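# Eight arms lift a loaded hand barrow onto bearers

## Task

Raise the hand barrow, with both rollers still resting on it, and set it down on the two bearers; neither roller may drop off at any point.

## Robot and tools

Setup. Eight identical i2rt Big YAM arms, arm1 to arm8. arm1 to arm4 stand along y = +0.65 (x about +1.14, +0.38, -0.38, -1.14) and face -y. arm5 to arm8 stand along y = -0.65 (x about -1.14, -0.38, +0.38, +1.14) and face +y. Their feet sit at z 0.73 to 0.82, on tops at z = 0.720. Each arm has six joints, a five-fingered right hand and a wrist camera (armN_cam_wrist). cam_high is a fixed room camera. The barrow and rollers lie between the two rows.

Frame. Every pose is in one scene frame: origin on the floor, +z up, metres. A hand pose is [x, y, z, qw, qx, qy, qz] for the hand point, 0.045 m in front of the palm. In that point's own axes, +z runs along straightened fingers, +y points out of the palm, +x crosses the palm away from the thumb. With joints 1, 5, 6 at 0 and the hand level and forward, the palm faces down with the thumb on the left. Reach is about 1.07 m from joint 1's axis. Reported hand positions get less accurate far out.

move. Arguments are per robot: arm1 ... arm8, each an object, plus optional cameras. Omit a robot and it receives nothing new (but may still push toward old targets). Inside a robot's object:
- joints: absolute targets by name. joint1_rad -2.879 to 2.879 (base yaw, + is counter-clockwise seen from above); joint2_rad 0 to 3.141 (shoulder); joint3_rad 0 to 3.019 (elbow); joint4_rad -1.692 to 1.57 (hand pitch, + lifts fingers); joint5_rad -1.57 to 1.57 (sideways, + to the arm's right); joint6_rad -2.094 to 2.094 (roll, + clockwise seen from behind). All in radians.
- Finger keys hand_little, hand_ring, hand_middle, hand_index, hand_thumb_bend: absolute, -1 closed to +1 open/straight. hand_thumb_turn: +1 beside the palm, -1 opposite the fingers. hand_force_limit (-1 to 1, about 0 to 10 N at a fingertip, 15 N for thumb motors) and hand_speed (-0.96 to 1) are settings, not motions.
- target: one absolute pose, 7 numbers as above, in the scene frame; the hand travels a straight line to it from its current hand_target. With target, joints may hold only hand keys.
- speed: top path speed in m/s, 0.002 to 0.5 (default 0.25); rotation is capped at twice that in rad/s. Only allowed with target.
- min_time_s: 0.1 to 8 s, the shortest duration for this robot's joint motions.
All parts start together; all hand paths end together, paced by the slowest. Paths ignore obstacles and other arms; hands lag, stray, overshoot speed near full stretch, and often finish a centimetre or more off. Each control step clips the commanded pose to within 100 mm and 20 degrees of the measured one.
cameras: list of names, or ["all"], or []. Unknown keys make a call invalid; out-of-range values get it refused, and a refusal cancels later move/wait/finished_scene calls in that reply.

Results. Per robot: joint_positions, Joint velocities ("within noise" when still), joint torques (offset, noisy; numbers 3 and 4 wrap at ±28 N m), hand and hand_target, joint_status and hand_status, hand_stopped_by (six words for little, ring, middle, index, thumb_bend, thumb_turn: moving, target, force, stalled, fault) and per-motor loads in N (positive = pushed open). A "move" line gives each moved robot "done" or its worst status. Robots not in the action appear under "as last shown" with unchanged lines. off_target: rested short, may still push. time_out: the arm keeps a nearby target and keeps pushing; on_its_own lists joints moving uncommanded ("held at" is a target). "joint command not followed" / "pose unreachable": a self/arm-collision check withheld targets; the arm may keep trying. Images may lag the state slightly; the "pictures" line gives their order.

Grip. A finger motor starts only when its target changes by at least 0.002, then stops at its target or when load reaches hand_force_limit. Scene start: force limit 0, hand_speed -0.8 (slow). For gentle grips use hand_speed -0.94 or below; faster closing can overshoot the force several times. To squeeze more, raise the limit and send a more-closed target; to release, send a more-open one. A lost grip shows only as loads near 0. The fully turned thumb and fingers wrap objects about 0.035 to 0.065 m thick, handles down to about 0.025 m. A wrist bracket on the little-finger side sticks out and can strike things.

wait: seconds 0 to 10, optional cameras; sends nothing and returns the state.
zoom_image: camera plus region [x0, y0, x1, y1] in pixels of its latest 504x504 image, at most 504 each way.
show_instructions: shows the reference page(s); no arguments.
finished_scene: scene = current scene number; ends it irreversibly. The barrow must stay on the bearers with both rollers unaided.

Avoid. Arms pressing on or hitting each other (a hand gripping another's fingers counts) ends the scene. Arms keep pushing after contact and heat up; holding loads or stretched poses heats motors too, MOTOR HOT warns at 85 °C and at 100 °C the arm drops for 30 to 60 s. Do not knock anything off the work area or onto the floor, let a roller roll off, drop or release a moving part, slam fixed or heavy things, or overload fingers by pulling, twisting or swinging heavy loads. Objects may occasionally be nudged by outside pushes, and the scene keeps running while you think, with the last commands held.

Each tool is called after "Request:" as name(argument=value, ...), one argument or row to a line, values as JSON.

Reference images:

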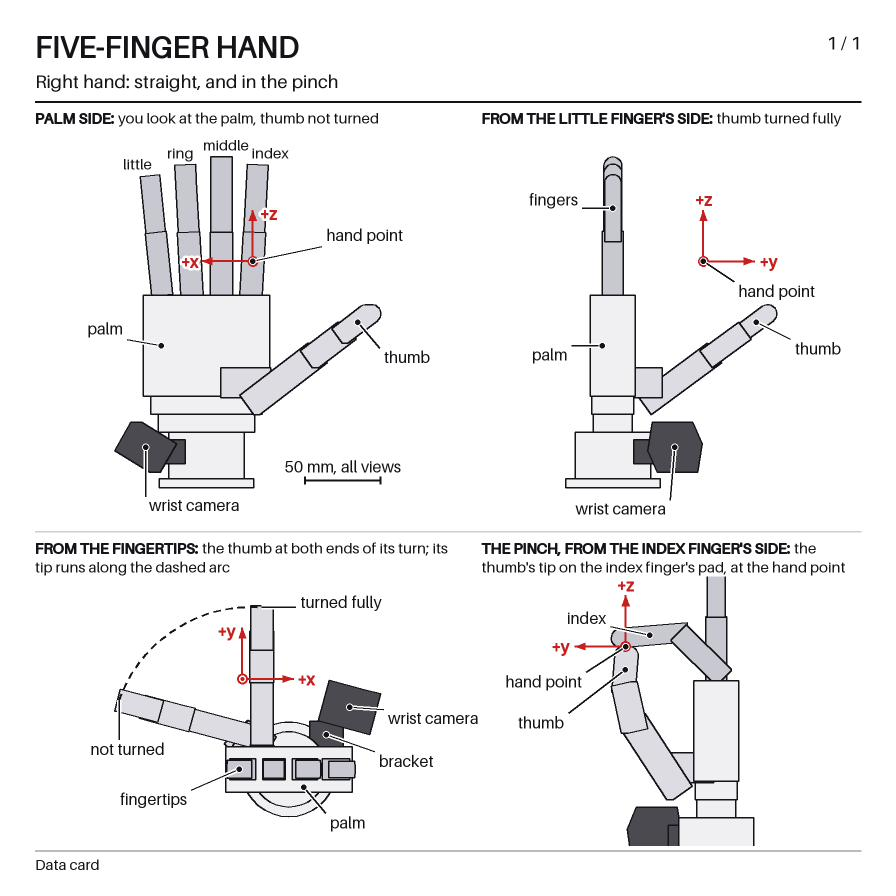

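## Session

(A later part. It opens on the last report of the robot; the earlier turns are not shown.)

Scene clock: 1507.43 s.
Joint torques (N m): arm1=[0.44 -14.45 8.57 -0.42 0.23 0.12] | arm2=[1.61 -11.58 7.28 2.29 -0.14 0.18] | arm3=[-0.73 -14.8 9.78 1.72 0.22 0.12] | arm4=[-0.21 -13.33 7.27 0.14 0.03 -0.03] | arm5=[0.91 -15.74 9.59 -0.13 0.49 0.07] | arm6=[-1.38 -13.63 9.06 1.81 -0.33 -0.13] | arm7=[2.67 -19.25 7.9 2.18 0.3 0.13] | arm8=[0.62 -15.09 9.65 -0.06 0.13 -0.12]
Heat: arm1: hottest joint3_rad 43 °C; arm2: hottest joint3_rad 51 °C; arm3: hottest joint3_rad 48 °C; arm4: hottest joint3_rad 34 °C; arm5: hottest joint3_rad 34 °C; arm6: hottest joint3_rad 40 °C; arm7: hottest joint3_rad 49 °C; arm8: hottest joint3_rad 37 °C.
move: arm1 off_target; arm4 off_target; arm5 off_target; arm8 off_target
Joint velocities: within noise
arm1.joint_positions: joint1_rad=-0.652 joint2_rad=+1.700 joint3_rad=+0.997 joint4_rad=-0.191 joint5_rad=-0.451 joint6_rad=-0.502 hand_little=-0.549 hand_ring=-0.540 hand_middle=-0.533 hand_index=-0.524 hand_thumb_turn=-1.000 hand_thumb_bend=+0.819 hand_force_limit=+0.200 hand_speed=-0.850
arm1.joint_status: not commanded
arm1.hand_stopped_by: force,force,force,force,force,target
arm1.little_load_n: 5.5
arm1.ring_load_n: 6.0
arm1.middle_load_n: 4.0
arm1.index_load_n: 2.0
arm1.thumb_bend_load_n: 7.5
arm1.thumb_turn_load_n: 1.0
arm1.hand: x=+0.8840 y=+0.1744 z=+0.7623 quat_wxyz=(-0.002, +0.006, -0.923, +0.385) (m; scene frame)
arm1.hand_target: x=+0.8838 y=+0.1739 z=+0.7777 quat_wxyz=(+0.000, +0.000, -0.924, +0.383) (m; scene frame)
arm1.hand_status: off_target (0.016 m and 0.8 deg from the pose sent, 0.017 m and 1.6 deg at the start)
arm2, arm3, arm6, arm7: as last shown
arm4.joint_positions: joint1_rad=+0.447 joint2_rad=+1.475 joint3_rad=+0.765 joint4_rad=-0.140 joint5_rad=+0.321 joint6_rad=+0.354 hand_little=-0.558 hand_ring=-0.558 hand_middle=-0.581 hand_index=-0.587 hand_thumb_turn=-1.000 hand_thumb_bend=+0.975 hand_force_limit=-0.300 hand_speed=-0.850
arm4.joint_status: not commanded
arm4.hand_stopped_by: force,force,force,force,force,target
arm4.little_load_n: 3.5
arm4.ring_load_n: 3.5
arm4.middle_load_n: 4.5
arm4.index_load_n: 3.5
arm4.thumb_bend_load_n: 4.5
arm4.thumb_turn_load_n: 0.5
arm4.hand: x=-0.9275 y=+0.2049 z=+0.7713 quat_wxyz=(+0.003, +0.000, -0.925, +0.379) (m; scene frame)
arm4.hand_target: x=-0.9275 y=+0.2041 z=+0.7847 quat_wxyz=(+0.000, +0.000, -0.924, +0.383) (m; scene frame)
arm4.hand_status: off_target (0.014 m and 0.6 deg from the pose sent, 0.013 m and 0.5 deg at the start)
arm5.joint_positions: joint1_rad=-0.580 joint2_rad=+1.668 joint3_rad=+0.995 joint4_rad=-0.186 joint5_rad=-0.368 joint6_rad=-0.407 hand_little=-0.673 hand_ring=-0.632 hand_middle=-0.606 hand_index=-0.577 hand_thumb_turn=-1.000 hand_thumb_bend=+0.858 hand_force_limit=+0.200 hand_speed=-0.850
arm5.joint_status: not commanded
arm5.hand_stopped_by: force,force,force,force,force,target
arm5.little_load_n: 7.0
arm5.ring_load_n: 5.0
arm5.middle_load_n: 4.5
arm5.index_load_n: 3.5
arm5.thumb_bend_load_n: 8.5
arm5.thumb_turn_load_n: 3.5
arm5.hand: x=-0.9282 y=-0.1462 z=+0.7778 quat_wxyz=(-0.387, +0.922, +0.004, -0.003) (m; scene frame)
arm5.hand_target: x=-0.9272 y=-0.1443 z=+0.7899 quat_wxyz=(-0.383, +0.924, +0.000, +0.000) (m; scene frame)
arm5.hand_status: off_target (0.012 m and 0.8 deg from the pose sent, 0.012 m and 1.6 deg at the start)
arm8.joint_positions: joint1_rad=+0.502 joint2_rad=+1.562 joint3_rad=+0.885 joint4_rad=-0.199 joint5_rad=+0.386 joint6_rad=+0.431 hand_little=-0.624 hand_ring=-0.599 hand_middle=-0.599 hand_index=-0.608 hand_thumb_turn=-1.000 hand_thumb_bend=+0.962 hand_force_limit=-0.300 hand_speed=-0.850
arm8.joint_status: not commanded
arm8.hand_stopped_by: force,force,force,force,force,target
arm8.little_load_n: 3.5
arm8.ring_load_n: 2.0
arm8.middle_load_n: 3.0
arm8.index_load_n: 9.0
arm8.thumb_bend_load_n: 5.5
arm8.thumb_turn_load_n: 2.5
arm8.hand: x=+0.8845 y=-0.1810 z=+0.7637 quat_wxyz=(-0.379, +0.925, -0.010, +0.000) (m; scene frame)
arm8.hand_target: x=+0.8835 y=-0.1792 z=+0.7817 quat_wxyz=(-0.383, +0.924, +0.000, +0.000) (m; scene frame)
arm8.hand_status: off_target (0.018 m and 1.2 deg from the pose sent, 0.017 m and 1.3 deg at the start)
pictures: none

Request:
move(
  arm1={"target": [0.8838, 0.1739, 0.798, 0, 0, 0.9239, -0.3827], "speed": 0.02},
  arm4={"target": [-0.9276, 0.2041, 0.805, 0, 0, 0.9239, -0.3827], "speed": 0.02},
  arm5={"target": [-0.9271, -0.1442, 0.810, 0.3827, -0.9239, 0, 0], "speed": 0.02},
  arm8={"target": [0.8835, -0.1792, 0.802, 0.3827, -0.9239, 0, 0], "speed": 0.02},
)

Scene clock: 1517.40 s.
Joint torques (N m): arm1=[0.73 -16.67 8.91 -0.81 -0.22 0.13] | arm2=[1.61 -11.58 7.27 2.37 -0.13 0.21] | arm3=[-0.91 -14.86 9.69 1.65 0.22 0.13] | arm4=[0.03 -17.08 8.25 -0.91 0.31 -0.13] | arm5=[0.97 -18.73 10.07 -0.99 0.21 0.11] | arm6=[-1.38 -13.63 9.07 1.83 -0.33 -0.13] | arm7=[2.55 -19.37 7.87 2.13 0.3 0.12] | arm8=[0.91 -17.85 10.43 -0.8 0.44 -0.15]
Heat: arm1: hottest joint3_rad 44 °C; arm2: hottest joint3_rad 50 °C; arm3: hottest joint3_rad 47 °C; arm4: hottest joint3_rad 34 °C; arm5: hottest joint3_rad 34 °C; arm6: hottest joint3_rad 39 °C; arm7: hottest joint3_rad 48 °C; arm8: hottest joint3_rad 39 °C.
move: arm1 off_target; arm4 off_target; arm5 off_target; arm8 off_target
Joint velocities: within noise
arm1.joint_positions: joint1_rad=-0.649 joint2_rad=+1.700 joint3_rad=+1.012 joint4_rad=-0.231 joint5_rad=-0.441 joint6_rad=-0.501 hand_little=-0.549 hand_ring=-0.540 hand_middle=-0.533 hand_index=-0.524 hand_thumb_turn=-1.000 hand_thumb_bend=+0.819 hand_force_limit=+0.200 hand_speed=-0.850
arm1.joint_status: not commanded
arm1.hand_stopped_by: force,force,force,force,force,target
arm1.little_load_n: 4.0
arm1.ring_load_n: 5.5
arm1.middle_load_n: 4.5
arm1.index_load_n: 4.0
arm1.thumb_bend_load_n: 6.0
arm1.thumb_turn_load_n: 2.5
arm1.hand: x=+0.8855 y=+0.1758 z=+0.7637 quat_wxyz=(-0.006, +0.003, -0.927, +0.374) (m; scene frame)
arm1.hand_target: x=+0.8839 y=+0.1737 z=+0.7967 quat_wxyz=(+0.000, +0.000, -0.924, +0.383) (m; scene frame)
arm1.hand_status: off_target (0.034 m and 1.3 deg from the pose sent, 0.036 m and 0.8 deg at the start)
arm2, arm3, arm6, arm7: as last shown
arm4.joint_positions: joint1_rad=+0.446 joint2_rad=+1.474 joint3_rad=+0.776 joint4_rad=-0.175 joint5_rad=+0.314 joint6_rad=+0.363 hand_little=-0.558 hand_ring=-0.558 hand_middle=-0.581 hand_index=-0.587 hand_thumb_turn=-1.000 hand_thumb_bend=+0.975 hand_force_limit=-0.300 hand_speed=-0.850
arm4.joint_status: not commanded
arm4.hand_stopped_by: force,force,force,force,force,target
arm4.little_load_n: 2.5
arm4.ring_load_n: 3.0
arm4.middle_load_n: 4.0
arm4.index_load_n: 3.0
arm4.thumb_bend_load_n: 2.5
arm4.thumb_turn_load_n: 1.5
arm4.hand: x=-0.9273 y=+0.2077 z=+0.7714 quat_wxyz=(+0.003, -0.001, -0.930, +0.368) (m; scene frame)
arm4.hand_target: x=-0.9274 y=+0.2039 z=+0.8034 quat_wxyz=(+0.000, +0.000, -0.924, +0.383) (m; scene frame)
arm4.hand_status: off_target (0.034 m and 1.8 deg from the pose sent, 0.034 m and 0.6 deg at the start)
arm5.joint_positions: joint1_rad=-0.579 joint2_rad=+1.668 joint3_rad=+1.010 joint4_rad=-0.218 joint5_rad=-0.361 joint6_rad=-0.411 hand_little=-0.673 hand_ring=-0.632 hand_middle=-0.606 hand_index=-0.577 hand_thumb_turn=-1.000 hand_thumb_bend=+0.858 hand_force_limit=+0.200 hand_speed=-0.850
arm5.joint_status: not commanded
arm5.hand_stopped_by: force,force,force,force,force,target
arm5.little_load_n: 6.0
arm5.ring_load_n: 4.5
arm5.middle_load_n: 4.5
arm5.index_load_n: 4.0
arm5.thumb_bend_load_n: 8.5
arm5.thumb_turn_load_n: 4.0
arm5.hand: x=-0.9275 y=-0.1465 z=+0.7801 quat_wxyz=(-0.379, +0.925, +0.004, -0.004) (m; scene frame)
arm5.hand_target: x=-0.9273 y=-0.1442 z=+0.8091 quat_wxyz=(-0.384, +0.924, +0.000, +0.000) (m; scene frame)
arm5.hand_status: off_target (0.030 m and 0.8 deg from the pose sent, 0.032 m and 0.8 deg at the start)
arm6.little_load_n: 0.5
arm7.middle_load_n: 0.5
arm8.joint_positions: joint1_rad=+0.498 joint2_rad=+1.562 joint3_rad=+0.901 joint4_rad=-0.236 joint5_rad=+0.378 joint6_rad=+0.434 hand_little=-0.624 hand_ring=-0.599 hand_middle=-0.599 hand_index=-0.608 hand_thumb_turn=-1.000 hand_thumb_bend=+0.962 hand_force_limit=-0.300 hand_speed=-0.850
arm8.joint_status: not commanded
arm8.hand_stopped_by: force,force,force,force,force,target
arm8.little_load_n: 6.0
arm8.ring_load_n: 3.0
arm8.middle_load_n: 2.5
arm8.index_load_n: 7.5
arm8.thumb_bend_load_n: 5.0
arm8.thumb_turn_load_n: 2.5
arm8.hand: x=+0.8855 y=-0.1818 z=+0.7653 quat_wxyz=(-0.369, +0.929, -0.010, +0.003) (m; scene frame)
arm8.hand_target: x=+0.8835 y=-0.1791 z=+0.8005 quat_wxyz=(-0.383, +0.924, +0.000, +0.000) (m; scene frame)
arm8.hand_status: off_target (0.037 m and 2.0 deg from the pose sent, 0.038 m and 1.2 deg at the start)
pictures: none

Request:
move(
  arm1={"target": [0.8838, 0.1739, 0.823, 0, 0, 0.9239, -0.3827], "speed": 0.03},
  arm4={"target": [-0.9276, 0.2041, 0.830, 0, 0, 0.9239, -0.3827], "speed": 0.03},
  arm5={"target": [-0.9271, -0.1442, 0.835, 0.3827, -0.9239, 0, 0], "speed": 0.03},
  arm8={"target": [0.8835, -0.1792, 0.827, 0.3827, -0.9239, 0, 0], "speed": 0.03},
)

Scene clock: 1544.93 s.
Joint torques (N m): arm1=[0.67 -19.55 9.44 -1.01 -0.71 0.11] | arm2=[1.49 -11.4 7.34 2.32 -0.13 0.21] | arm3=[-0.44 -14.62 9.72 1.65 0.21 0.11] | arm4=[0.32 -20.01 9.51 -1.2 0.83 -0.15] | arm5=[0.62 -21.54 10.06 -1.4 0.01 0.12] | arm6=[-1.38 -13.63 9.07 1.83 -0.33 -0.13] | arm7=[2.73 -18.84 7.97 1.99 0.23 0.15] | arm8=[1.26 -20.95 10.78 -1.21 0.75 -0.2]
Heat: arm1: hottest joint3_rad 44 °C; arm2: hottest joint3_rad 49 °C; arm3: hottest joint3_rad 46 °C; arm4: hottest joint3_rad 36 °C; arm5: hottest joint3_rad 37 °C; arm6: hottest joint3_rad 39 °C; arm7: hottest joint3_rad 47 °C; arm8: hottest joint3_rad 44 °C.
move: arm1 off_target; arm4 off_target; arm5 off_target; arm8 off_target
Joint velocities: within noise
arm1.joint_positions: joint1_rad=-0.647 joint2_rad=+1.700 joint3_rad=+1.032 joint4_rad=-0.289 joint5_rad=-0.429 joint6_rad=-0.501 hand_little=-0.549 hand_ring=-0.540 hand_middle=-0.533 hand_index=-0.524 hand_thumb_turn=-1.000 hand_thumb_bend=+0.819 hand_force_limit=+0.200 hand_speed=-0.850
arm1.joint_status: not commanded
arm1.hand_stopped_by: force,force,force,force,force,target
arm1.little_load_n: 0.5
arm1.ring_load_n: 3.0
arm1.middle_load_n: 5.0
arm1.index_load_n: 7.0
arm1.thumb_bend_load_n: 4.0
arm1.thumb_turn_load_n: 2.0
arm1.hand: x=+0.8871 y=+0.1801 z=+0.7650 quat_wxyz=(-0.012, -0.002, -0.934, +0.357) (m; scene frame)
arm1.hand_target: x=+0.8844 y=+0.1738 z=+0.8195 quat_wxyz=(+0.000, +0.000, -0.924, +0.383) (m; scene frame)
arm1.hand_status: off_target (0.058 m and 3.5 deg from the pose sent, 0.059 m and 1.3 deg at the start)
arm2, arm3, arm6, arm7: as last shown
arm2.joint_positions: joint1_rad=-0.316 joint2_rad=+1.714 joint3_rad=+1.104 joint4_rad=-0.234 joint5_rad=-0.202 joint6_rad=-0.200 hand_little=+0.300 hand_ring=+0.300 hand_middle=+0.300 hand_index=+0.300 hand_thumb_turn=-1.000 hand_thumb_bend=+1.000 hand_force_limit=-0.700 hand_speed=-0.800
arm2.hand: x=+0.2710 y=+0.0827 z=+0.8590 quat_wxyz=(+0.000, +0.000, -0.930, +0.368) (m; scene frame)
arm2.hand_target: x=+0.2771 y=+0.0771 z=+0.8700 quat_wxyz=(+0.000, +0.000, -0.924, +0.383) (m; scene frame)
arm4.joint_positions: joint1_rad=+0.446 joint2_rad=+1.467 joint3_rad=+0.795 joint4_rad=-0.241 joint5_rad=+0.301 joint6_rad=+0.370 hand_little=-0.558 hand_ring=-0.558 hand_middle=-0.581 hand_index=-0.588 hand_thumb_turn=-1.000 hand_thumb_bend=+0.975 hand_force_limit=-0.300 hand_speed=-0.850
arm4.joint_status: not commanded
arm4.hand_stopped_by: force,force,force,force,force,target
arm4.little_load_n: 5.5
arm4.ring_load_n: 4.5
arm4.middle_load_n: 4.5
arm4.index_load_n: 2.0
arm4.thumb_bend_load_n: 2.0
arm4.thumb_turn_load_n: 1.5
arm4.hand: x=-0.9273 y=+0.2141 z=+0.7740 quat_wxyz=(+0.005, +0.001, -0.937, +0.350) (m; scene frame)
arm4.hand_target: x=-0.9273 y=+0.2040 z=+0.8264 quat_wxyz=(+0.000, +0.000, -0.924, +0.383) (m; scene frame)
arm4.hand_status: off_target (0.057 m and 4.1 deg from the pose sent, 0.059 m and 1.8 deg at the start)
arm5.joint_positions: joint1_rad=-0.572 joint2_rad=+1.668 joint3_rad=+1.044 joint4_rad=-0.272 joint5_rad=-0.355 joint6_rad=-0.412 hand_little=-0.673 hand_ring=-0.632 hand_middle=-0.606 hand_index=-0.577 hand_thumb_turn=-1.000 hand_thumb_bend=+0.858 hand_force_limit=+0.200 hand_speed=-0.850
arm5.joint_status: not commanded
arm5.hand_stopped_by: force,force,force,force,force,target
arm5.little_load_n: 5.0
arm5.ring_load_n: 4.5
arm5.middle_load_n: 5.0
arm5.index_load_n: 4.5
arm5.thumb_bend_load_n: 8.0
arm5.thumb_turn_load_n: 6.0
arm5.hand: x=-0.9280 y=-0.1432 z=+0.7880 quat_wxyz=(-0.370, +0.929, +0.004, -0.007) (m; scene frame)
arm5.hand_target: x=-0.9273 y=-0.1437 z=+0.8324 quat_wxyz=(-0.384, +0.923, +0.000, +0.000) (m; scene frame)
arm5.hand_status: off_target (0.047 m and 1.9 deg from the pose sent, 0.055 m and 0.8 deg at the start)
arm6.little_load_n: 0.0
arm6.middle_load_n: 0.5
arm7.joint_positions: joint1_rad=+0.511 joint2_rad=+1.756 joint3_rad=+1.361 joint4_rad=-0.458 joint5_rad=+0.354 joint6_rad=+0.364 hand_little=+0.300 hand_ring=+0.300 hand_middle=+0.300 hand_index=+0.300 hand_thumb_turn=-1.000 hand_thumb_bend=+1.000 hand_force_limit=-0.700 hand_speed=-0.800
arm7.hand: x=+0.0758 y=-0.0631 z=+0.8716 quat_wxyz=(-0.377, +0.926, +0.004, +0.007) (m; scene frame)
arm7.hand_target: x=+0.0702 y=-0.0650 z=+0.8779 quat_wxyz=(-0.382, +0.924, +0.000, +0.000) (m; scene frame)
arm8.joint_positions: joint1_rad=+0.493 joint2_rad=+1.562 joint3_rad=+0.932 joint4_rad=-0.292 joint5_rad=+0.371 joint6_rad=+0.439 hand_little=-0.624 hand_ring=-0.599 hand_middle=-0.599 hand_index=-0.608 hand_thumb_turn=-1.000 hand_thumb_bend=+0.962 hand_force_limit=-0.300 hand_speed=-0.850
arm8.joint_status: not commanded
arm8.hand_stopped_by: force,force,force,force,force,target
arm8.little_load_n: 9.5
arm8.ring_load_n: 4.5
arm8.middle_load_n: 2.5
arm8.index_load_n: 5.5
arm8.thumb_bend_load_n: 5.0
arm8.thumb_turn_load_n: 1.0
arm8.hand: x=+0.8858 y=-0.1802 z=+0.7712 quat_wxyz=(-0.358, +0.934, -0.011, +0.006) (m; scene frame)
arm8.hand_target: x=+0.8834 y=-0.1786 z=+0.8235 quat_wxyz=(-0.384, +0.924, +0.000, +0.000) (m; scene frame)
arm8.hand_status: off_target (0.056 m and 3.4 deg from the pose sent, 0.062 m and 2.0 deg at the start)
pictures: none

Request:
move(
  arm1={"target": [0.8838, 0.1739, 0.848, 0, 0, 0.9239, -0.3827], "speed": 0.03},
  arm4={"target": [-0.9276, 0.2041, 0.855, 0, 0, 0.9239, -0.3827], "speed": 0.03},
  arm5={"target": [-0.9271, -0.1442, 0.842, 0.3827, -0.9239, 0, 0], "speed": 0.03},
  arm8={"target": [0.8835, -0.1792, 0.840, 0.3827, -0.9239, 0, 0], "speed": 0.03},
  arm2={"target": [0.277, 0.077, 0.878, 0, 0, 0.9239, -0.3827], "speed": 0.03},
  arm3={"target": [-0.230, 0.1005, 0.8845, 0, 0, 0.9239, -0.3827], "speed": 0.03},
  arm6={"target": [-0.110, -0.0627, 0.888, 0.3827, -0.9239, 0, 0], "speed": 0.03},
  arm7={"target": [0.070, -0.065, 0.886, 0.3827, -0.9239, 0, 0], "speed": 0.03},
  cameras=["arm2_cam_wrist", "arm3_cam_wrist", "arm6_cam_wrist", "arm7_cam_wrist", "cam_high"],
)

Scene clock: 1566.83 s.
Joint torques (N m): arm1=[0.15 -20.84 10.13 -1.05 -1.04 0.15] | arm2=[1.79 -11.75 7.97 1.43 -0.13 0.2] | arm3=[-0.79 -14.15 10.95 1.01 0.18 0.11] | arm4=[0.03 -20.6 10.71 -1.17 1.06 -0.2] | arm5=[0.38 -21.71 10.04 -1.5 0.01 0.1] | arm6=[-1.38 -14.27 9.98 1.16 -0.33 -0.13] | arm7=[2.78 -18.61 8.94 1.21 0.2 0.12] | arm8=[1.32 -22.01 11.11 -1.31 0.83 -0.23]
Heat: arm1: hottest joint3_rad 45 °C; arm2: hottest joint3_rad 47 °C; arm3: hottest joint3_rad 46 °C; arm4: hottest joint3_rad 38 °C; arm5: hottest joint3_rad 38 °C; arm6: hottest joint3_rad 39 °C; arm7: hottest joint3_rad 47 °C; arm8: hottest joint3_rad 42 °C.
move: arm1 off_target; arm2 off_target; arm3 done; arm4 off_target; arm5 off_target; arm6 off_target; arm7 done; arm8 off_target
Joint velocities: within noise
arm1.joint_positions: joint1_rad=-0.646 joint2_rad=+1.685 joint3_rad=+1.056 joint4_rad=-0.350 joint5_rad=-0.421 joint6_rad=-0.501 hand_little=-0.549 hand_ring=-0.541 hand_middle=-0.533 hand_index=-0.524 hand_thumb_turn=-1.000 hand_thumb_bend=+0.819 hand_force_limit=+0.200 hand_speed=-0.850
arm1.joint_status: not commanded
arm1.hand_stopped_by: force,force,force,force,force,target
arm1.little_load_n: 0.0
arm1.ring_load_n: 2.0
arm1.middle_load_n: 5.0
arm1.index_load_n: 8.5
arm1.thumb_bend_load_n: 3.5
arm1.thumb_turn_load_n: 2.0
arm1.hand: x=+0.8874 y=+0.1815 z=+0.7764 quat_wxyz=(-0.015, -0.005, -0.938, +0.347) (m; scene frame)
arm1.hand_target: x=+0.8847 y=+0.1739 z=+0.8430 quat_wxyz=(+0.000, +0.000, -0.924, +0.383) (m; scene frame)
arm1.hand_status: off_target (0.072 m and 4.8 deg from the pose sent, 0.083 m and 3.5 deg at the start)
arm2.joint_positions: joint1_rad=-0.316 joint2_rad=+1.707 joint3_rad=+1.104 joint4_rad=-0.234 joint5_rad=-0.202 joint6_rad=-0.200 hand_little=+0.300 hand_ring=+0.300 hand_middle=+0.300 hand_index=+0.300 hand_thumb_turn=-1.000 hand_thumb_bend=+1.000 hand_force_limit=-0.700 hand_speed=-0.800
arm2.joint_status: not commanded
arm2.hand_stopped_by: target,target,target,target,target,target
arm2.little_load_n: 0.0
arm2.ring_load_n: 0.0
arm2.middle_load_n: 0.0
arm2.index_load_n: 0.0
arm2.thumb_bend_load_n: 0.0
arm2.thumb_turn_load_n: 0.0
arm2.hand: x=+0.2709 y=+0.0822 z=+0.8626 quat_wxyz=(+0.001, +0.000, -0.929, +0.371) (m; scene frame)
arm2.hand_target: x=+0.2771 y=+0.0771 z=+0.8777 quat_wxyz=(+0.000, +0.000, -0.924, +0.383) (m; scene frame)
arm2.hand_status: off_target (0.017 m and 1.4 deg from the pose sent, 0.021 m and 1.8 deg at the start)
arm3.joint_positions: joint1_rad=+0.192 joint2_rad=+1.485 joint3_rad=+1.130 joint4_rad=-0.448 joint5_rad=+0.164 joint6_rad=+0.179 hand_little=+0.300 hand_ring=+0.300 hand_middle=+0.300 hand_index=+0.428 hand_thumb_turn=-1.000 hand_thumb_bend=+1.000 hand_force_limit=-0.800 hand_speed=-0.800
arm3.joint_status: not commanded
arm3.hand_stopped_by: target,target,target,force,target,target
arm3.little_load_n: 0.0
arm3.ring_load_n: 0.0
arm3.middle_load_n: -2.0
arm3.index_load_n: 0.0
arm3.thumb_bend_load_n: 0.0
arm3.thumb_turn_load_n: 0.0
arm3.hand: x=-0.2355 y=+0.1017 z=+0.8771 quat_wxyz=(+0.003, +0.001, -0.925, +0.379) (m; scene frame)
arm3.hand_target: x=-0.2301 y=+0.1006 z=+0.8844 quat_wxyz=(+0.000, +0.000, -0.924, +0.383) (m; scene frame)
arm3.hand_status: done (0.009 m and 0.6 deg from the pose sent, 0.015 m and 1.2 deg at the start)
arm4.joint_positions: joint1_rad=+0.446 joint2_rad=+1.442 joint3_rad=+0.820 joint4_rad=-0.311 joint5_rad=+0.296 joint6_rad=+0.374 hand_little=-0.558 hand_ring=-0.558 hand_middle=-0.581 hand_index=-0.588 hand_thumb_turn=-1.000 hand_thumb_bend=+0.975 hand_force_limit=-0.300 hand_speed=-0.850
arm4.joint_status: not commanded
arm4.hand_stopped_by: force,force,force,force,force,target
arm4.little_load_n: 7.0
arm4.ring_load_n: 6.0
arm4.middle_load_n: 4.5
arm4.index_load_n: 1.5
arm4.thumb_bend_load_n: 2.0
arm4.thumb_turn_load_n: 1.0
arm4.hand: x=-0.9274 y=+0.2172 z=+0.7873 quat_wxyz=(+0.006, +0.001, -0.940, +0.340) (m; scene frame)
arm4.hand_target: x=-0.9274 y=+0.2043 z=+0.8504 quat_wxyz=(+0.000, +0.000, -0.924, +0.383) (m; scene frame)
arm4.hand_status: off_target (0.069 m and 5.2 deg from the pose sent, 0.082 m and 4.1 deg at the start)
arm5.joint_positions: joint1_rad=-0.570 joint2_rad=+1.659 joint3_rad=+1.055 joint4_rad=-0.290 joint5_rad=-0.355 joint6_rad=-0.409 hand_little=-0.673 hand_ring=-0.632 hand_middle=-0.606 hand_index=-0.577 hand_thumb_turn=-1.000 hand_thumb_bend=+0.858 hand_force_limit=+0.200 hand_speed=-0.850
arm5.joint_status: not commanded
arm5.hand_stopped_by: force,force,force,force,force,target
arm5.little_load_n: 5.5
arm5.ring_load_n: 4.0
arm5.middle_load_n: 5.0
arm5.index_load_n: 5.0
arm5.thumb_bend_load_n: 7.5
arm5.thumb_turn_load_n: 6.5
arm5.hand: x=-0.9286 y=-0.1414 z=+0.7951 quat_wxyz=(-0.370, +0.929, +0.004, -0.008) (m; scene frame)
arm5.hand_target: x=-0.9274 y=-0.1436 z=+0.8393 quat_wxyz=(-0.384, +0.923, +0.000, +0.000) (m; scene frame)
arm5.hand_status: off_target (0.047 m and 1.8 deg from the pose sent, 0.054 m and 1.9 deg at the start)
arm6.joint_positions: joint1_rad=-0.500 joint2_rad=+1.814 joint3_rad=+1.393 joint4_rad=-0.447 joint5_rad=-0.391 joint6_rad=-0.403 hand_little=+0.300 hand_ring=+0.300 hand_middle=+0.300 hand_index=+0.484 hand_thumb_turn=-1.000 hand_thumb_bend=+1.000 hand_force_limit=-0.800 hand_speed=-0.800
arm6.joint_status: not commanded
arm6.hand_stopped_by: target,target,target,force,target,target
arm6.little_load_n: 0.0
arm6.ring_load_n: 0.0
arm6.middle_load_n: 0.0
arm6.index_load_n: 0.0
arm6.thumb_bend_load_n: -0.5
arm6.thumb_turn_load_n: 0.0
arm6.hand: x=-0.1182 y=-0.0617 z=+0.8774 quat_wxyz=(-0.377, +0.926, -0.001, -0.007) (m; scene frame)
arm6.hand_target: x=-0.1101 y=-0.0628 z=+0.8878 quat_wxyz=(-0.383, +0.924, +0.000, +0.000) (m; scene frame)
arm6.hand_status: off_target (0.013 m and 1.0 deg from the pose sent, 0.013 m and 1.0 deg at the start)
arm7.joint_positions: joint1_rad=+0.511 joint2_rad=+1.743 joint3_rad=+1.361 joint4_rad=-0.458 joint5_rad=+0.355 joint6_rad=+0.364 hand_little=+0.300 hand_ring=+0.300 hand_middle=+0.300 hand_index=+0.300 hand_thumb_turn=-1.000 hand_thumb_bend=+1.000 hand_force_limit=-0.700 hand_speed=-0.800
arm7.joint_status: not commanded
arm7.hand_stopped_by: target,target,target,target,target,target
arm7.little_load_n: 0.0
arm7.ring_load_n: 0.0
arm7.middle_load_n: 0.0
arm7.index_load_n: 0.0
arm7.thumb_bend_load_n: 0.0
arm7.thumb_turn_load_n: 0.0
arm7.hand: x=+0.0757 y=-0.0627 z=+0.8794 quat_wxyz=(-0.382, +0.924, +0.002, +0.004) (m; scene frame)
arm7.hand_target: x=+0.0701 y=-0.0650 z=+0.8859 quat_wxyz=(-0.383, +0.924, +0.000, +0.000) (m; scene frame)
arm7.hand_status: done (0.009 m and 0.6 deg from the pose sent, 0.015 m and 1.2 deg at the start)
arm8.joint_positions: joint1_rad=+0.493 joint2_rad=+1.557 joint3_rad=+0.948 joint4_rad=-0.326 joint5_rad=+0.370 joint6_rad=+0.443 hand_little=-0.624 hand_ring=-0.599 hand_middle=-0.599 hand_index=-0.608 hand_thumb_turn=-1.000 hand_thumb_bend=+0.962 hand_force_limit=-0.300 hand_speed=-0.850
arm8.joint_status: not commanded
arm8.hand_stopped_by: force,force,force,force,force,target
arm8.little_load_n: 11.5
arm8.ring_load_n: 5.0
arm8.middle_load_n: 2.0
arm8.index_load_n: 4.0
arm8.thumb_bend_load_n: 5.0
arm8.thumb_turn_load_n: 2.5
arm8.hand: x=+0.8857 y=-0.1803 z=+0.7763 quat_wxyz=(-0.352, +0.936, -0.012, +0.008) (m; scene frame)
arm8.hand_target: x=+0.8834 y=-0.1785 z=+0.8355 quat_wxyz=(-0.384, +0.924, -0.001, +0.000) (m; scene frame)
arm8.hand_status: off_target (0.064 m and 4.1 deg from the pose sent, 0.069 m and 3.4 deg at the start)
pictures: arm2_cam_wrist, arm3_cam_wrist, arm6_cam_wrist, arm7_cam_wrist, cam_high

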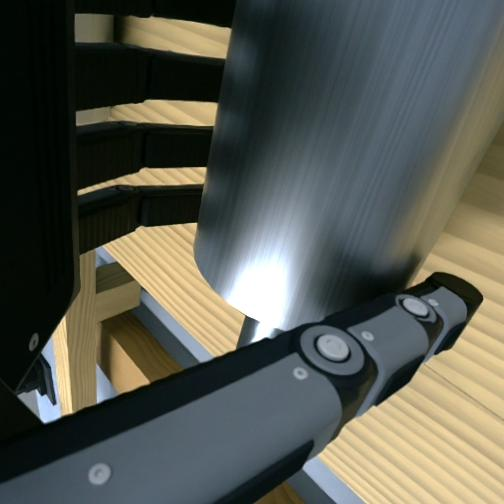

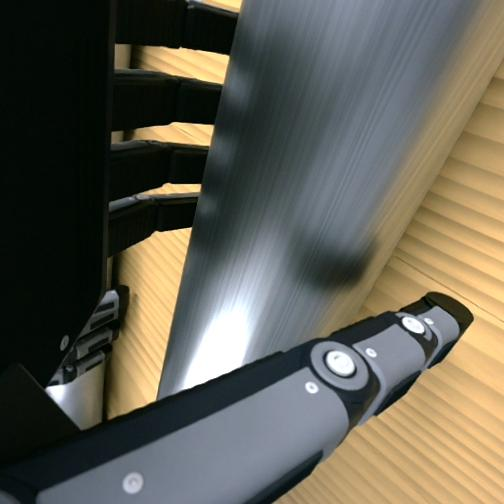

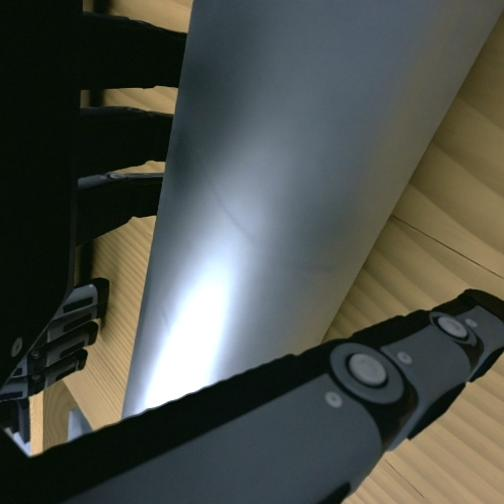

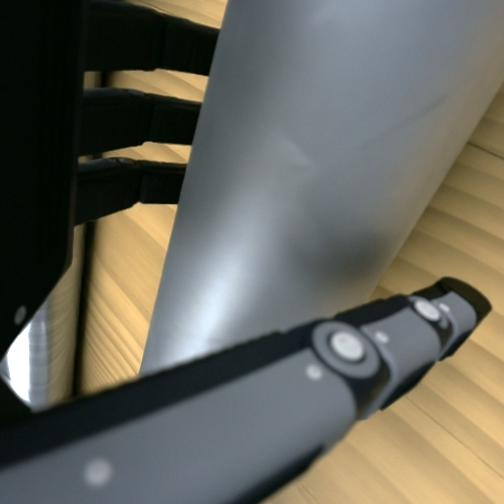

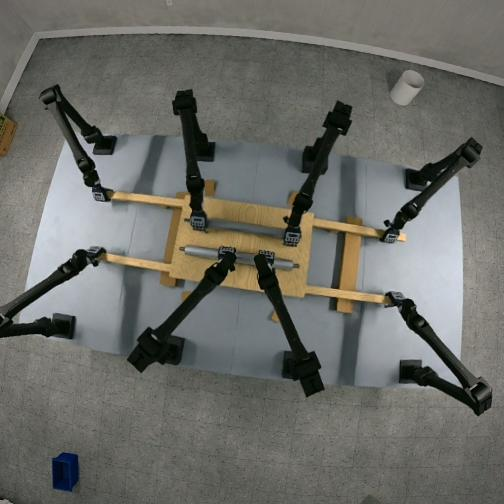

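Request:
move(
  arm1={"target": [0.8838, 0.1739, 0.903, 0, 0, 0.9239, -0.3827], "speed": 0.04},
  arm4={"target": [-0.9276, 0.2041, 0.909, 0, 0, 0.9239, -0.3827], "speed": 0.04},
  arm5={"target": [-0.9271, -0.1442, 0.895, 0.3827, -0.9239, 0, 0], "speed": 0.04},
  arm8={"target": [0.8835, -0.1792, 0.899, 0.3827, -0.9239, 0, 0], "speed": 0.04},
  arm2={"target": [0.277, 0.077, 0.941, 0, 0, 0.9239, -0.3827], "speed": 0.04},
  arm3={"target": [-0.230, 0.1005, 0.9425, 0, 0, 0.9239, -0.3827], "speed": 0.04},
  arm6={"target": [-0.110, -0.0627, 0.953, 0.3827, -0.9239, 0, 0], "speed": 0.04},
  arm7={"target": [0.070, -0.065, 0.941, 0.3827, -0.9239, 0, 0], "speed": 0.04},
  cameras=["arm2_cam_wrist", "arm3_cam_wrist", "arm6_cam_wrist", "arm7_cam_wrist", "cam_high"],
)

Scene clock: 1607.10 s.
Joint torques (N m): arm1=[1.38 -20.54 12.15 -1.28 -1.2 0.11] | arm2=[1.44 -10.7 12.15 1.07 -0.2 0.18] | arm3=[-0.62 -14.21 14.35 0.47 0.15 0.09] | arm4=[0.03 -20.89 13.18 -1.57 1.17 -0.24] | arm5=[0.21 -22.18 11.97 -1.72 -0.21 0.1] | arm6=[-1.32 -14.68 13.91 0.91 -0.34 -0.13] | arm7=[2.73 -17.67 11.96 0.98 0.21 0.1] | arm8=[1.44 -22.59 13.75 -1.5 1.12 -0.26]
Heat: arm1: hottest joint2_rad 47 °C; arm2: hottest joint3_rad 48 °C; arm3: hottest joint3_rad 47 °C; arm4: hottest joint3_rad 45 °C; arm5: hottest joint3_rad 39 °C; arm6: hottest joint3_rad 39 °C; arm7: hottest joint3_rad 47 °C; arm8: hottest joint3_rad 45 °C.
move: arm1 off_target; arm2 off_target; arm3 off_target; arm4 off_target; arm5 off_target; arm6 off_target; arm7 off_target; arm8 off_target
Joint velocities: within noise
arm1.joint_positions: joint1_rad=-0.645 joint2_rad=+1.629 joint3_rad=+1.122 joint4_rad=-0.494 joint5_rad=-0.419 joint6_rad=-0.501 hand_little=-0.549 hand_ring=-0.541 hand_middle=-0.533 hand_index=-0.524 hand_thumb_turn=-1.000 hand_thumb_bend=+0.819 hand_force_limit=+0.200 hand_speed=-0.850
arm1.joint_status: not commanded
arm1.hand_stopped_by: force,force,force,force,force,target
arm1.little_load_n: 0.0
arm1.ring_load_n: 0.0
arm1.middle_load_n: 3.5
arm1.index_load_n: 10.0
arm1.thumb_bend_load_n: 3.0
arm1.thumb_turn_load_n: 2.0
arm1.hand: x=+0.8878 y=+0.1821 z=+0.8197 quat_wxyz=(-0.020, -0.008, -0.941, +0.338) (m; scene frame)
arm1.hand_target: x=+0.8852 y=+0.1747 z=+0.8976 quat_wxyz=(+0.000, +0.000, -0.924, +0.383) (m; scene frame)
arm1.hand_status: off_target (0.084 m and 6.0 deg from the pose sent, 0.127 m and 4.7 deg at the start)
arm2.joint_positions: joint1_rad=-0.316 joint2_rad=+1.618 joint3_rad=+1.132 joint4_rad=-0.391 joint5_rad=-0.202 joint6_rad=-0.200 hand_little=+0.300 hand_ring=+0.300 hand_middle=+0.300 hand_index=+0.300 hand_thumb_turn=-1.000 hand_thumb_bend=+1.000 hand_force_limit=-0.700 hand_speed=-0.800
arm2.joint_status: not commanded
arm2.hand_stopped_by: target,target,target,target,target,target
arm2.little_load_n: 0.0
arm2.ring_load_n: 0.0
arm2.middle_load_n: 0.5
arm2.index_load_n: 0.0
arm2.thumb_bend_load_n: 0.0
arm2.thumb_turn_load_n: 0.0
arm2.hand: x=+0.2770 y=+0.1011 z=+0.9048 quat_wxyz=(-0.004, -0.002, -0.936, +0.353) (m; scene frame)
arm2.hand_target: x=+0.2776 y=+0.0789 z=+0.9416 quat_wxyz=(+0.000, +0.000, -0.924, +0.383) (m; scene frame)
arm2.hand_status: off_target (0.044 m and 3.7 deg from the pose sent, 0.079 m and 1.4 deg at the start)
arm3.joint_positions: joint1_rad=+0.192 joint2_rad=+1.444 joint3_rad=+1.206 joint4_rad=-0.589 joint5_rad=+0.164 joint6_rad=+0.181 hand_little=+0.300 hand_ring=+0.300 hand_middle=+0.300 hand_index=+0.428 hand_thumb_turn=-1.000 hand_thumb_bend=+1.000 hand_force_limit=-0.800 hand_speed=-0.800
arm3.joint_status: not commanded
arm3.hand_stopped_by: target,target,target,force,target,target
arm3.little_load_n: 0.0
arm3.ring_load_n: 0.0
arm3.middle_load_n: 1.5
arm3.index_load_n: 0.0
arm3.thumb_bend_load_n: 0.0
arm3.thumb_turn_load_n: 0.0
arm3.hand: x=-0.2368 y=+0.1097 z=+0.9174 quat_wxyz=(+0.006, +0.001, -0.930, +0.368) (m; scene frame)
arm3.hand_target: x=-0.2303 y=+0.1013 z=+0.9423 quat_wxyz=(+0.000, +0.000, -0.924, +0.383) (m; scene frame)
arm3.hand_status: off_target (0.028 m and 1.9 deg from the pose sent, 0.066 m and 0.6 deg at the start)
arm4.joint_positions: joint1_rad=+0.446 joint2_rad=+1.381 joint3_rad=+0.891 joint4_rad=-0.465 joint5_rad=+0.293 joint6_rad=+0.376 hand_little=-0.557 hand_ring=-0.558 hand_middle=-0.581 hand_index=-0.588 hand_thumb_turn=-1.000 hand_thumb_bend=+0.975 hand_force_limit=-0.300 hand_speed=-0.850
arm4.joint_status: not commanded
arm4.hand_stopped_by: force,force,force,force,force,target
arm4.little_load_n: 10.0
arm4.ring_load_n: 6.5
arm4.middle_load_n: 3.0
arm4.index_load_n: 0.0
arm4.thumb_bend_load_n: 2.5
arm4.thumb_turn_load_n: 0.5
arm4.hand: x=-0.9275 y=+0.2197 z=+0.8276 quat_wxyz=(+0.010, +0.002, -0.944, +0.330) (m; scene frame)
arm4.hand_target: x=-0.9278 y=+0.2056 z=+0.9039 quat_wxyz=(+0.000, -0.001, -0.924, +0.383) (m; scene frame)
arm4.hand_status: off_target (0.083 m and 6.5 deg from the pose sent, 0.122 m and 5.2 deg at the start)
arm5.joint_positions: joint1_rad=-0.566 joint2_rad=+1.607 joint3_rad=+1.118 joint4_rad=-0.424 joint5_rad=-0.348 joint6_rad=-0.409 hand_little=-0.673 hand_ring=-0.632 hand_middle=-0.605 hand_index=-0.577 hand_thumb_turn=-1.000 hand_thumb_bend=+0.858 hand_force_limit=+0.200 hand_speed=-0.850
arm5.joint_status: not commanded
arm5.hand_stopped_by: force,force,force,force,force,target
arm5.little_load_n: 4.0
arm5.ring_load_n: 3.5
arm5.middle_load_n: 5.5
arm5.index_load_n: 6.5
arm5.thumb_bend_load_n: 7.0
arm5.thumb_turn_load_n: 5.5
arm5.hand: x=-0.9294 y=-0.1425 z=+0.8350 quat_wxyz=(-0.361, +0.932, +0.003, -0.010) (m; scene frame)
arm5.hand_target: x=-0.9277 y=-0.1438 z=+0.8917 quat_wxyz=(-0.384, +0.923, +0.000, +0.000) (m; scene frame)
arm5.hand_status: off_target (0.060 m and 2.9 deg from the pose sent, 0.100 m and 1.8 deg at the start)
arm6.joint_positions: joint1_rad=-0.501 joint2_rad=+1.765 joint3_rad=+1.450 joint4_rad=-0.598 joint5_rad=-0.391 joint6_rad=-0.404 hand_little=+0.300 hand_ring=+0.300 hand_middle=+0.300 hand_index=+0.484 hand_thumb_turn=-1.000 hand_thumb_bend=+1.000 hand_force_limit=-0.800 hand_speed=-0.800
arm6.joint_status: not commanded
arm6.hand_stopped_by: target,target,target,force,target,target
arm6.little_load_n: 0.0
arm6.ring_load_n: 0.0
arm6.middle_load_n: 0.5
arm6.index_load_n: 0.0
arm6.thumb_bend_load_n: 0.0
arm6.thumb_turn_load_n: 0.0
arm6.hand: x=-0.1245 y=-0.0728 z=+0.9182 quat_wxyz=(-0.360, +0.933, -0.006, -0.017) (m; scene frame)
arm6.hand_target: x=-0.1109 y=-0.0639 z=+0.9530 quat_wxyz=(-0.383, +0.924, +0.000, +0.000) (m; scene frame)
arm6.hand_status: off_target (0.039 m and 3.5 deg from the pose sent, 0.076 m and 1.0 deg at the start)
arm7.joint_positions: joint1_rad=+0.511 joint2_rad=+1.693 joint3_rad=+1.415 joint4_rad=-0.587 joint5_rad=+0.355 joint6_rad=+0.368 hand_little=+0.300 hand_ring=+0.300 hand_middle=+0.300 hand_index=+0.300 hand_thumb_turn=-1.000 hand_thumb_bend=+1.000 hand_force_limit=-0.700 hand_speed=-0.800
arm7.joint_status: not commanded
arm7.hand_stopped_by: target,target,target,target,target,target
arm7.little_load_n: 0.0
arm7.ring_load_n: 0.0
arm7.middle_load_n: 0.5
arm7.index_load_n: 0.0
arm7.thumb_bend_load_n: 0.0
arm7.thumb_turn_load_n: 0.0
arm7.hand: x=+0.0809 y=-0.0722 z=+0.9196 quat_wxyz=(-0.371, +0.928, +0.003, +0.010) (m; scene frame)
arm7.hand_target: x=+0.0704 y=-0.0656 z=+0.9411 quat_wxyz=(-0.383, +0.924, +0.000, +0.000) (m; scene frame)
arm7.hand_status: off_target (0.025 m and 1.8 deg from the pose sent, 0.062 m and 0.6 deg at the start)
arm8.joint_positions: joint1_rad=+0.491 joint2_rad=+1.502 joint3_rad=+1.024 joint4_rad=-0.484 joint5_rad=+0.364 joint6_rad=+0.448 hand_little=-0.623 hand_ring=-0.599 hand_middle=-0.599 hand_index=-0.608 hand_thumb_turn=-1.000 hand_thumb_bend=+0.962 hand_force_limit=-0.300 hand_speed=-0.850
arm8.joint_status: not commanded
arm8.hand_stopped_by: force,force,force,force,force,target
arm8.little_load_n: 16.0
arm8.ring_load_n: 6.0
arm8.middle_load_n: 1.0
arm8.index_load_n: 1.0
arm8.thumb_bend_load_n: 5.5
arm8.thumb_turn_load_n: 2.0
arm8.hand: x=+0.8864 y=-0.1818 z=+0.8184 quat_wxyz=(-0.340, +0.940, -0.011, +0.012) (m; scene frame)
arm8.hand_target: x=+0.8839 y=-0.1793 z=+0.8936 quat_wxyz=(-0.384, +0.923, -0.001, -0.001) (m; scene frame)
arm8.hand_status: off_target (0.081 m and 5.5 deg from the pose sent, 0.123 m and 4.1 deg at the start)
pictures: arm2_cam_wrist, arm3_cam_wrist, arm6_cam_wrist, arm7_cam_wrist, cam_high

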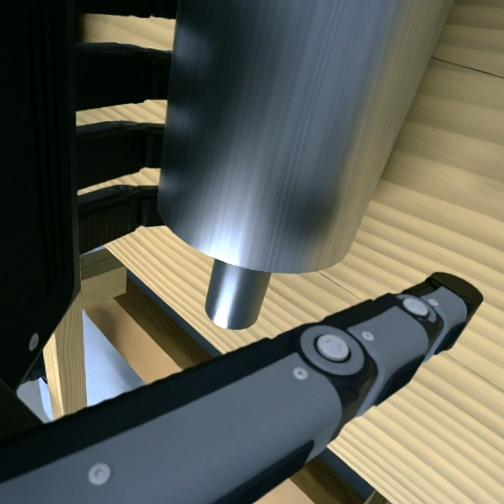

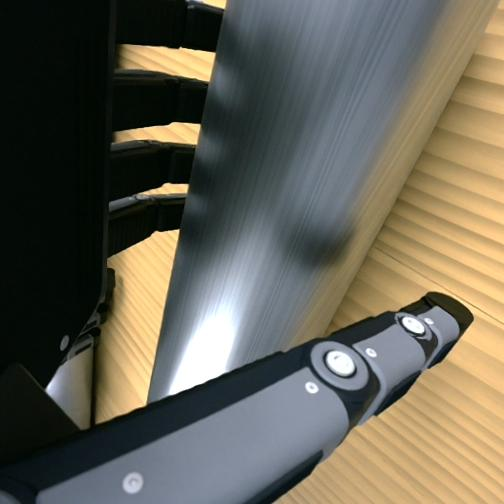

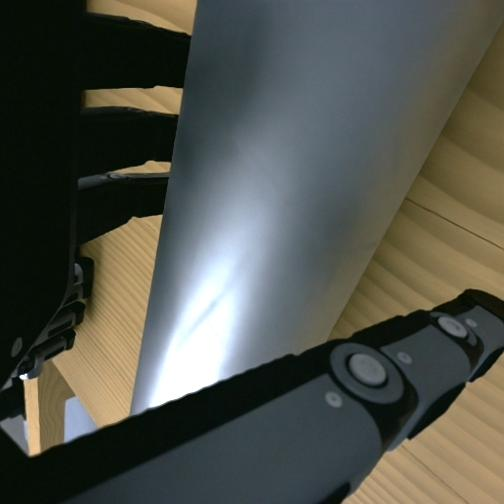

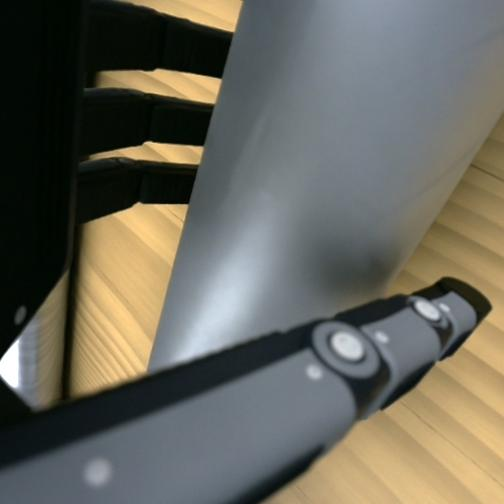

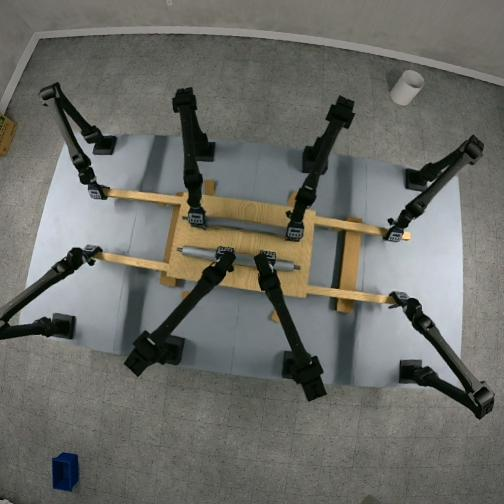

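Request:
move(
  arm1={"target": [0.9438, 0.1725, 0.917, -0.0161, -0.0067, 0.9237, -0.3826], "speed": 0.04},
  arm4={"target": [-0.8676, 0.2027, 0.922, 0.0101, 0.0045, 0.9238, -0.3827], "speed": 0.04},
  arm5={"target": [-0.8671, -0.1456, 0.908, 0.3827, -0.9239, 0, 0], "speed": 0.04},
  arm8={"target": [0.9435, -0.1806, 0.915, 0.3826, -0.9237, 0.0067, 0.0161], "speed": 0.04},
  arm2={"target": [0.337, 0.060, 0.956, 0, 0, 0.9239, -0.3827], "speed": 0.04},
  arm3={"target": [-0.170, 0.092, 0.965, 0, 0, 0.9239, -0.3827], "speed": 0.04},
  arm6={"target": [-0.050, -0.055, 0.980, 0.3827, -0.9239, 0, 0], "speed": 0.04},
  arm7={"target": [0.130, -0.059, 0.963, 0.3827, -0.9239, 0, 0], "speed": 0.04},
  cameras=["arm2_cam_wrist", "arm3_cam_wrist", "arm6_cam_wrist", "arm7_cam_wrist", "cam_high"],
)

Scene clock: 1694.43 s.
Joint torques (N m): arm1=[1.85 -20.42 10.06 -0.06 -0.39 0.21] | arm2=[1.73 -10.17 12.33 1.24 -0.01 0.23] | arm3=[-1.03 -13.1 16.16 1.02 0.3 0.12] | arm4=[1.85 -18.67 13.98 -0.95 1.44 -0.19] | arm5=[-1.03 -19.9 13.78 -1.25 -0.75 0.04] | arm6=[-1.26 -13.27 15.28 1.14 -0.46 -0.14] | arm7=[1.44 -18.61 9.65 1.37 0.02 -0.14] | arm8=[-0.03 -22.24 11.55 0.02 0.27 -0.26]
Heat: arm1: hottest joint2_rad 52 °C; arm2: hottest joint3_rad 57 °C; arm3: hottest joint3_rad 56 °C; arm4: hottest joint3_rad 52 °C; arm5: hottest joint3_rad 42 °C; arm6: hottest joint3_rad 46 °C; arm7: hottest joint3_rad 55 °C; arm8: hottest joint3_rad 56 °C.
move: arm1 off_target; arm2 off_target; arm3 off_target; arm4 off_target; arm5 off_target; arm6 off_target; arm7 off_target; arm8 off_target
Joint velocities: within noise
arm1.joint_positions: joint1_rad=-0.542 joint2_rad=+1.536 joint3_rad=+1.074 joint4_rad=-0.502 joint5_rad=-0.336 joint6_rad=-0.427 hand_little=-0.549 hand_ring=-0.540 hand_middle=-0.533 hand_index=-0.524 hand_thumb_turn=-1.000 hand_thumb_bend=+0.819 hand_force_limit=+0.200 hand_speed=-0.850
arm1.joint_status: not commanded
arm1.hand_stopped_by: force,force,force,force,force,target
arm1.little_load_n: 2.5
arm1.ring_load_n: 4.5
arm1.middle_load_n: 4.0
arm1.index_load_n: 4.5
arm1.thumb_bend_load_n: 4.5
arm1.thumb_turn_load_n: -2.0
arm1.hand: x=+0.9362 y=+0.1775 z=+0.8412 quat_wxyz=(-0.006, -0.003, -0.943, +0.334) (m; scene frame)
arm1.hand_target: x=+0.9441 y=+0.1727 z=+0.9114 quat_wxyz=(+0.015, +0.007, -0.924, +0.383) (m; scene frame)
arm1.hand_status: off_target (0.076 m and 6.6 deg from the pose sent, 0.113 m and 7.0 deg at the start)
arm2.joint_positions: joint1_rad=-0.198 joint2_rad=+1.600 joint3_rad=+1.166 joint4_rad=-0.420 joint5_rad=-0.121 joint6_rad=-0.114 hand_little=+0.300 hand_ring=+0.300 hand_middle=+0.300 hand_index=+0.300 hand_thumb_turn=-1.000 hand_thumb_bend=+1.000 hand_force_limit=-0.700 hand_speed=-0.800
arm2.joint_status: not commanded
arm2.hand_stopped_by: target,target,target,target,target,target
arm2.little_load_n: 0.0
arm2.ring_load_n: 0.0
arm2.middle_load_n: -1.0
arm2.index_load_n: 0.0
arm2.thumb_bend_load_n: 0.0
arm2.thumb_turn_load_n: 0.0
arm2.hand: x=+0.3318 y=+0.0835 z=+0.9248 quat_wxyz=(+0.000, +0.000, -0.934, +0.357) (m; scene frame)
arm2.hand_target: x=+0.3372 y=+0.0619 z=+0.9565 quat_wxyz=(+0.000, +0.000, -0.924, +0.383) (m; scene frame)
arm2.hand_status: off_target (0.039 m and 3.2 deg from the pose sent, 0.089 m and 3.7 deg at the start)
arm3.joint_positions: joint1_rad=+0.304 joint2_rad=+1.479 joint3_rad=+1.313 joint4_rad=-0.688 joint5_rad=+0.239 joint6_rad=+0.259 hand_little=+0.300 hand_ring=+0.300 hand_middle=+0.300 hand_index=+0.428 hand_thumb_turn=-1.000 hand_thumb_bend=+1.000 hand_force_limit=-0.800 hand_speed=-0.800
arm3.joint_status: not commanded
arm3.hand_stopped_by: target,target,target,force,target,target
arm3.little_load_n: 0.0
arm3.ring_load_n: 0.0
arm3.middle_load_n: -0.5
arm3.index_load_n: 0.0
arm3.thumb_bend_load_n: 0.0
arm3.thumb_turn_load_n: 0.0
arm3.hand: x=-0.1818 y=+0.1103 z=+0.9400 quat_wxyz=(+0.009, +0.005, -0.931, +0.364) (m; scene frame)
arm3.hand_target: x=-0.1706 y=+0.0936 z=+0.9652 quat_wxyz=(+0.000, +0.000, -0.924, +0.383) (m; scene frame)
arm3.hand_status: off_target (0.033 m and 2.6 deg from the pose sent, 0.084 m and 1.9 deg at the start)
arm4.joint_positions: joint1_rad=+0.541 joint2_rad=+1.414 joint3_rad=+0.989 joint4_rad=-0.542 joint5_rad=+0.348 joint6_rad=+0.476 hand_little=-0.557 hand_ring=-0.558 hand_middle=-0.581 hand_index=-0.588 hand_thumb_turn=-1.000 hand_thumb_bend=+0.974 hand_force_limit=-0.300 hand_speed=-0.850
arm4.joint_status: not commanded
arm4.hand_stopped_by: force,force,force,force,force,target
arm4.little_load_n: 5.0
arm4.ring_load_n: 4.5
arm4.middle_load_n: 3.5
arm4.index_load_n: 1.0
arm4.thumb_bend_load_n: 0.5
arm4.thumb_turn_load_n: 0.0
arm4.hand: x=-0.8800 y=+0.2159 z=+0.8501 quat_wxyz=(+0.004, -0.008, -0.942, +0.336) (m; scene frame)
arm4.hand_target: x=-0.8691 y=+0.2048 z=+0.9194 quat_wxyz=(-0.011, -0.005, -0.924, +0.383) (m; scene frame)
arm4.hand_status: off_target (0.074 m and 5.9 deg from the pose sent, 0.113 m and 6.8 deg at the start)
arm5.joint_positions: joint1_rad=-0.653 joint2_rad=+1.636 joint3_rad=+1.223 joint4_rad=-0.526 joint5_rad=-0.401 joint6_rad=-0.486 hand_little=-0.673 hand_ring=-0.632 hand_middle=-0.605 hand_index=-0.577 hand_thumb_turn=-1.000 hand_thumb_bend=+0.858 hand_force_limit=+0.200 hand_speed=-0.850
arm5.joint_status: not commanded
arm5.hand_stopped_by: force,force,force,force,force,target
arm5.little_load_n: 3.5
arm5.ring_load_n: 3.0
arm5.middle_load_n: 5.5
arm5.index_load_n: 6.5
arm5.thumb_bend_load_n: 6.5
arm5.thumb_turn_load_n: 6.0
arm5.hand: x=-0.8811 y=-0.1467 z=+0.8568 quat_wxyz=(-0.362, +0.932, +0.005, -0.010) (m; scene frame)
arm5.hand_target: x=-0.8683 y=-0.1462 z=+0.9065 quat_wxyz=(-0.383, +0.924, +0.000, +0.001) (m; scene frame)
arm5.hand_status: off_target (0.053 m and 2.8 deg from the pose sent, 0.096 m and 2.9 deg at the start)
arm6.joint_positions: joint1_rad=-0.579 joint2_rad=+1.826 joint3_rad=+1.645 joint4_rad=-0.743 joint5_rad=-0.438 joint6_rad=-0.466 hand_little=+0.300 hand_ring=+0.300 hand_middle=+0.300 hand_index=+0.484 hand_thumb_turn=-1.000 hand_thumb_bend=+1.000 hand_force_limit=-0.800 hand_speed=-0.800
arm6.joint_status: not commanded
arm6.hand_stopped_by: target,target,target,force,target,target
arm6.little_load_n: 0.0
arm6.ring_load_n: 0.0
arm6.middle_load_n: 0.0
arm6.index_load_n: 0.0
arm6.thumb_bend_load_n: 0.0
arm6.thumb_turn_load_n: 0.0
arm6.hand: x=-0.0665 y=-0.0674 z=+0.9590 quat_wxyz=(-0.366, +0.930, -0.006, -0.014) (m; scene frame)
arm6.hand_target: x=-0.0507 y=-0.0563 z=+0.9803 quat_wxyz=(-0.383, +0.924, +0.000, +0.000) (m; scene frame)
arm6.hand_status: off_target (0.029 m and 2.7 deg from the pose sent, 0.098 m and 3.5 deg at the start)
arm7.joint_positions: joint1_rad=+0.424 joint2_rad=+1.639 joint3_rad=+1.415 joint4_rad=-0.610 joint5_rad=+0.289 joint6_rad=+0.312 hand_little=+0.300 hand_ring=+0.300 hand_middle=+0.300 hand_index=+0.300 hand_thumb_turn=-1.000 hand_thumb_bend=+1.000 hand_force_limit=-0.700 hand_speed=-0.800
arm7.joint_status: not commanded
arm7.hand_stopped_by: target,target,target,target,target,target
arm7.little_load_n: 0.0
arm7.ring_load_n: 0.0
arm7.middle_load_n: 0.0
arm7.index_load_n: 0.0
arm7.thumb_bend_load_n: 0.0
arm7.thumb_turn_load_n: 0.0
arm7.hand: x=+0.1256 y=-0.0615 z=+0.9482 quat_wxyz=(-0.374, +0.927, -0.002, +0.001) (m; scene frame)
arm7.hand_target: x=+0.1300 y=-0.0591 z=+0.9629 quat_wxyz=(-0.383, +0.924, +0.000, +0.000) (m; scene frame)
arm7.hand_status: off_target (0.016 m and 1.1 deg from the pose sent, 0.067 m and 1.8 deg at the start)
arm8.joint_positions: joint1_rad=+0.374 joint2_rad=+1.415 joint3_rad=+0.994 joint4_rad=-0.521 joint5_rad=+0.269 joint6_rad=+0.361 hand_little=-0.624 hand_ring=-0.599 hand_middle=-0.599 hand_index=-0.608 hand_thumb_turn=-1.000 hand_thumb_bend=+0.962 hand_force_limit=-0.300 hand_speed=-0.850
arm8.joint_status: not commanded
arm8.hand_stopped_by: force,force,force,force,force,target
arm8.little_load_n: 5.0
arm8.ring_load_n: 1.0
arm8.middle_load_n: 1.0
arm8.index_load_n: 7.0
arm8.thumb_bend_load_n: 3.0
arm8.thumb_turn_load_n: 5.0
arm8.hand: x=+0.9370 y=-0.1821 z=+0.8406 quat_wxyz=(-0.331, +0.943, -0.012, +0.000) (m; scene frame)
arm8.hand_target: x=+0.9430 y=-0.1804 z=+0.9095 quat_wxyz=(-0.383, +0.924, -0.007, -0.015) (m; scene frame)
arm8.hand_status: off_target (0.075 m and 6.6 deg from the pose sent, 0.112 m and 6.1 deg at the start)
pictures: arm2_cam_wrist, arm3_cam_wrist, arm6_cam_wrist, arm7_cam_wrist, cam_high

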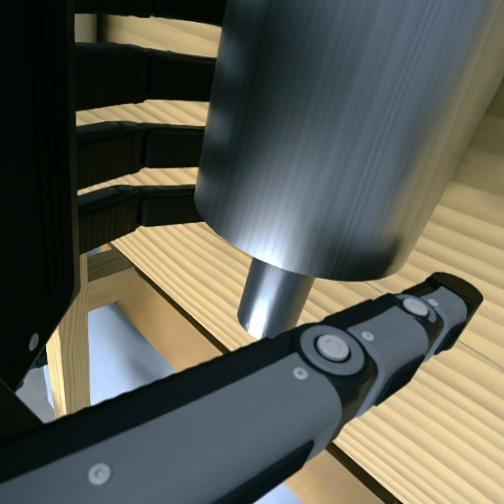

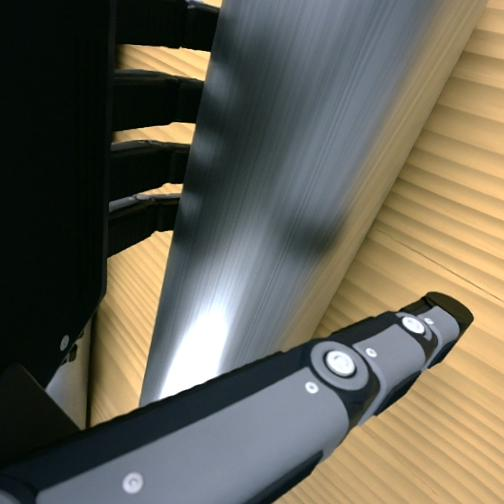

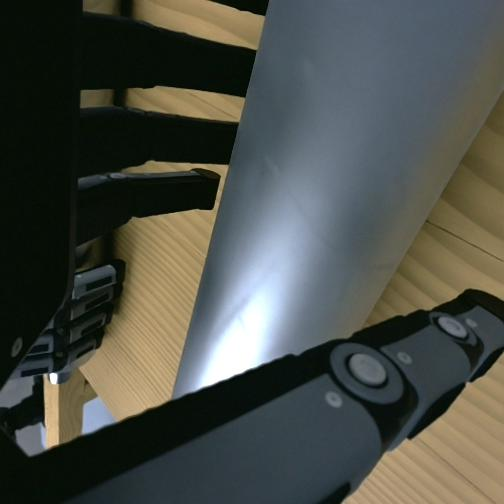

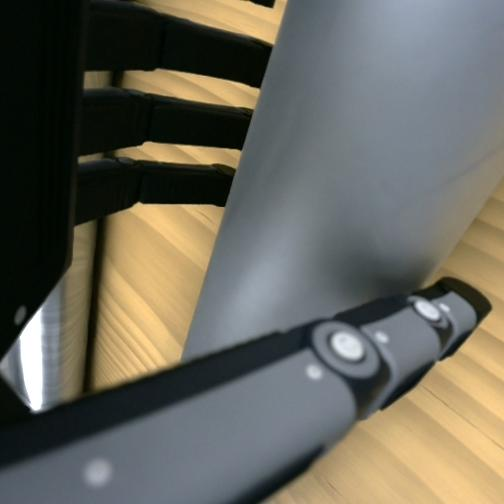

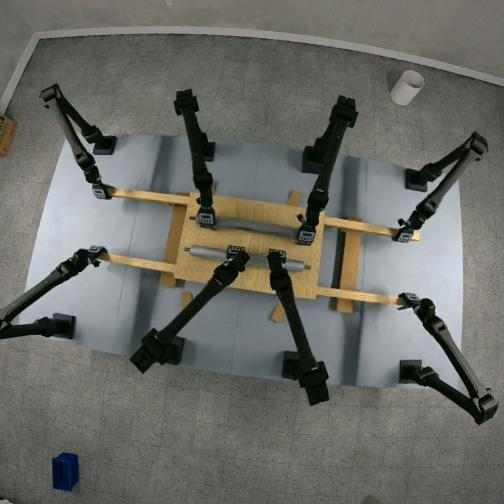

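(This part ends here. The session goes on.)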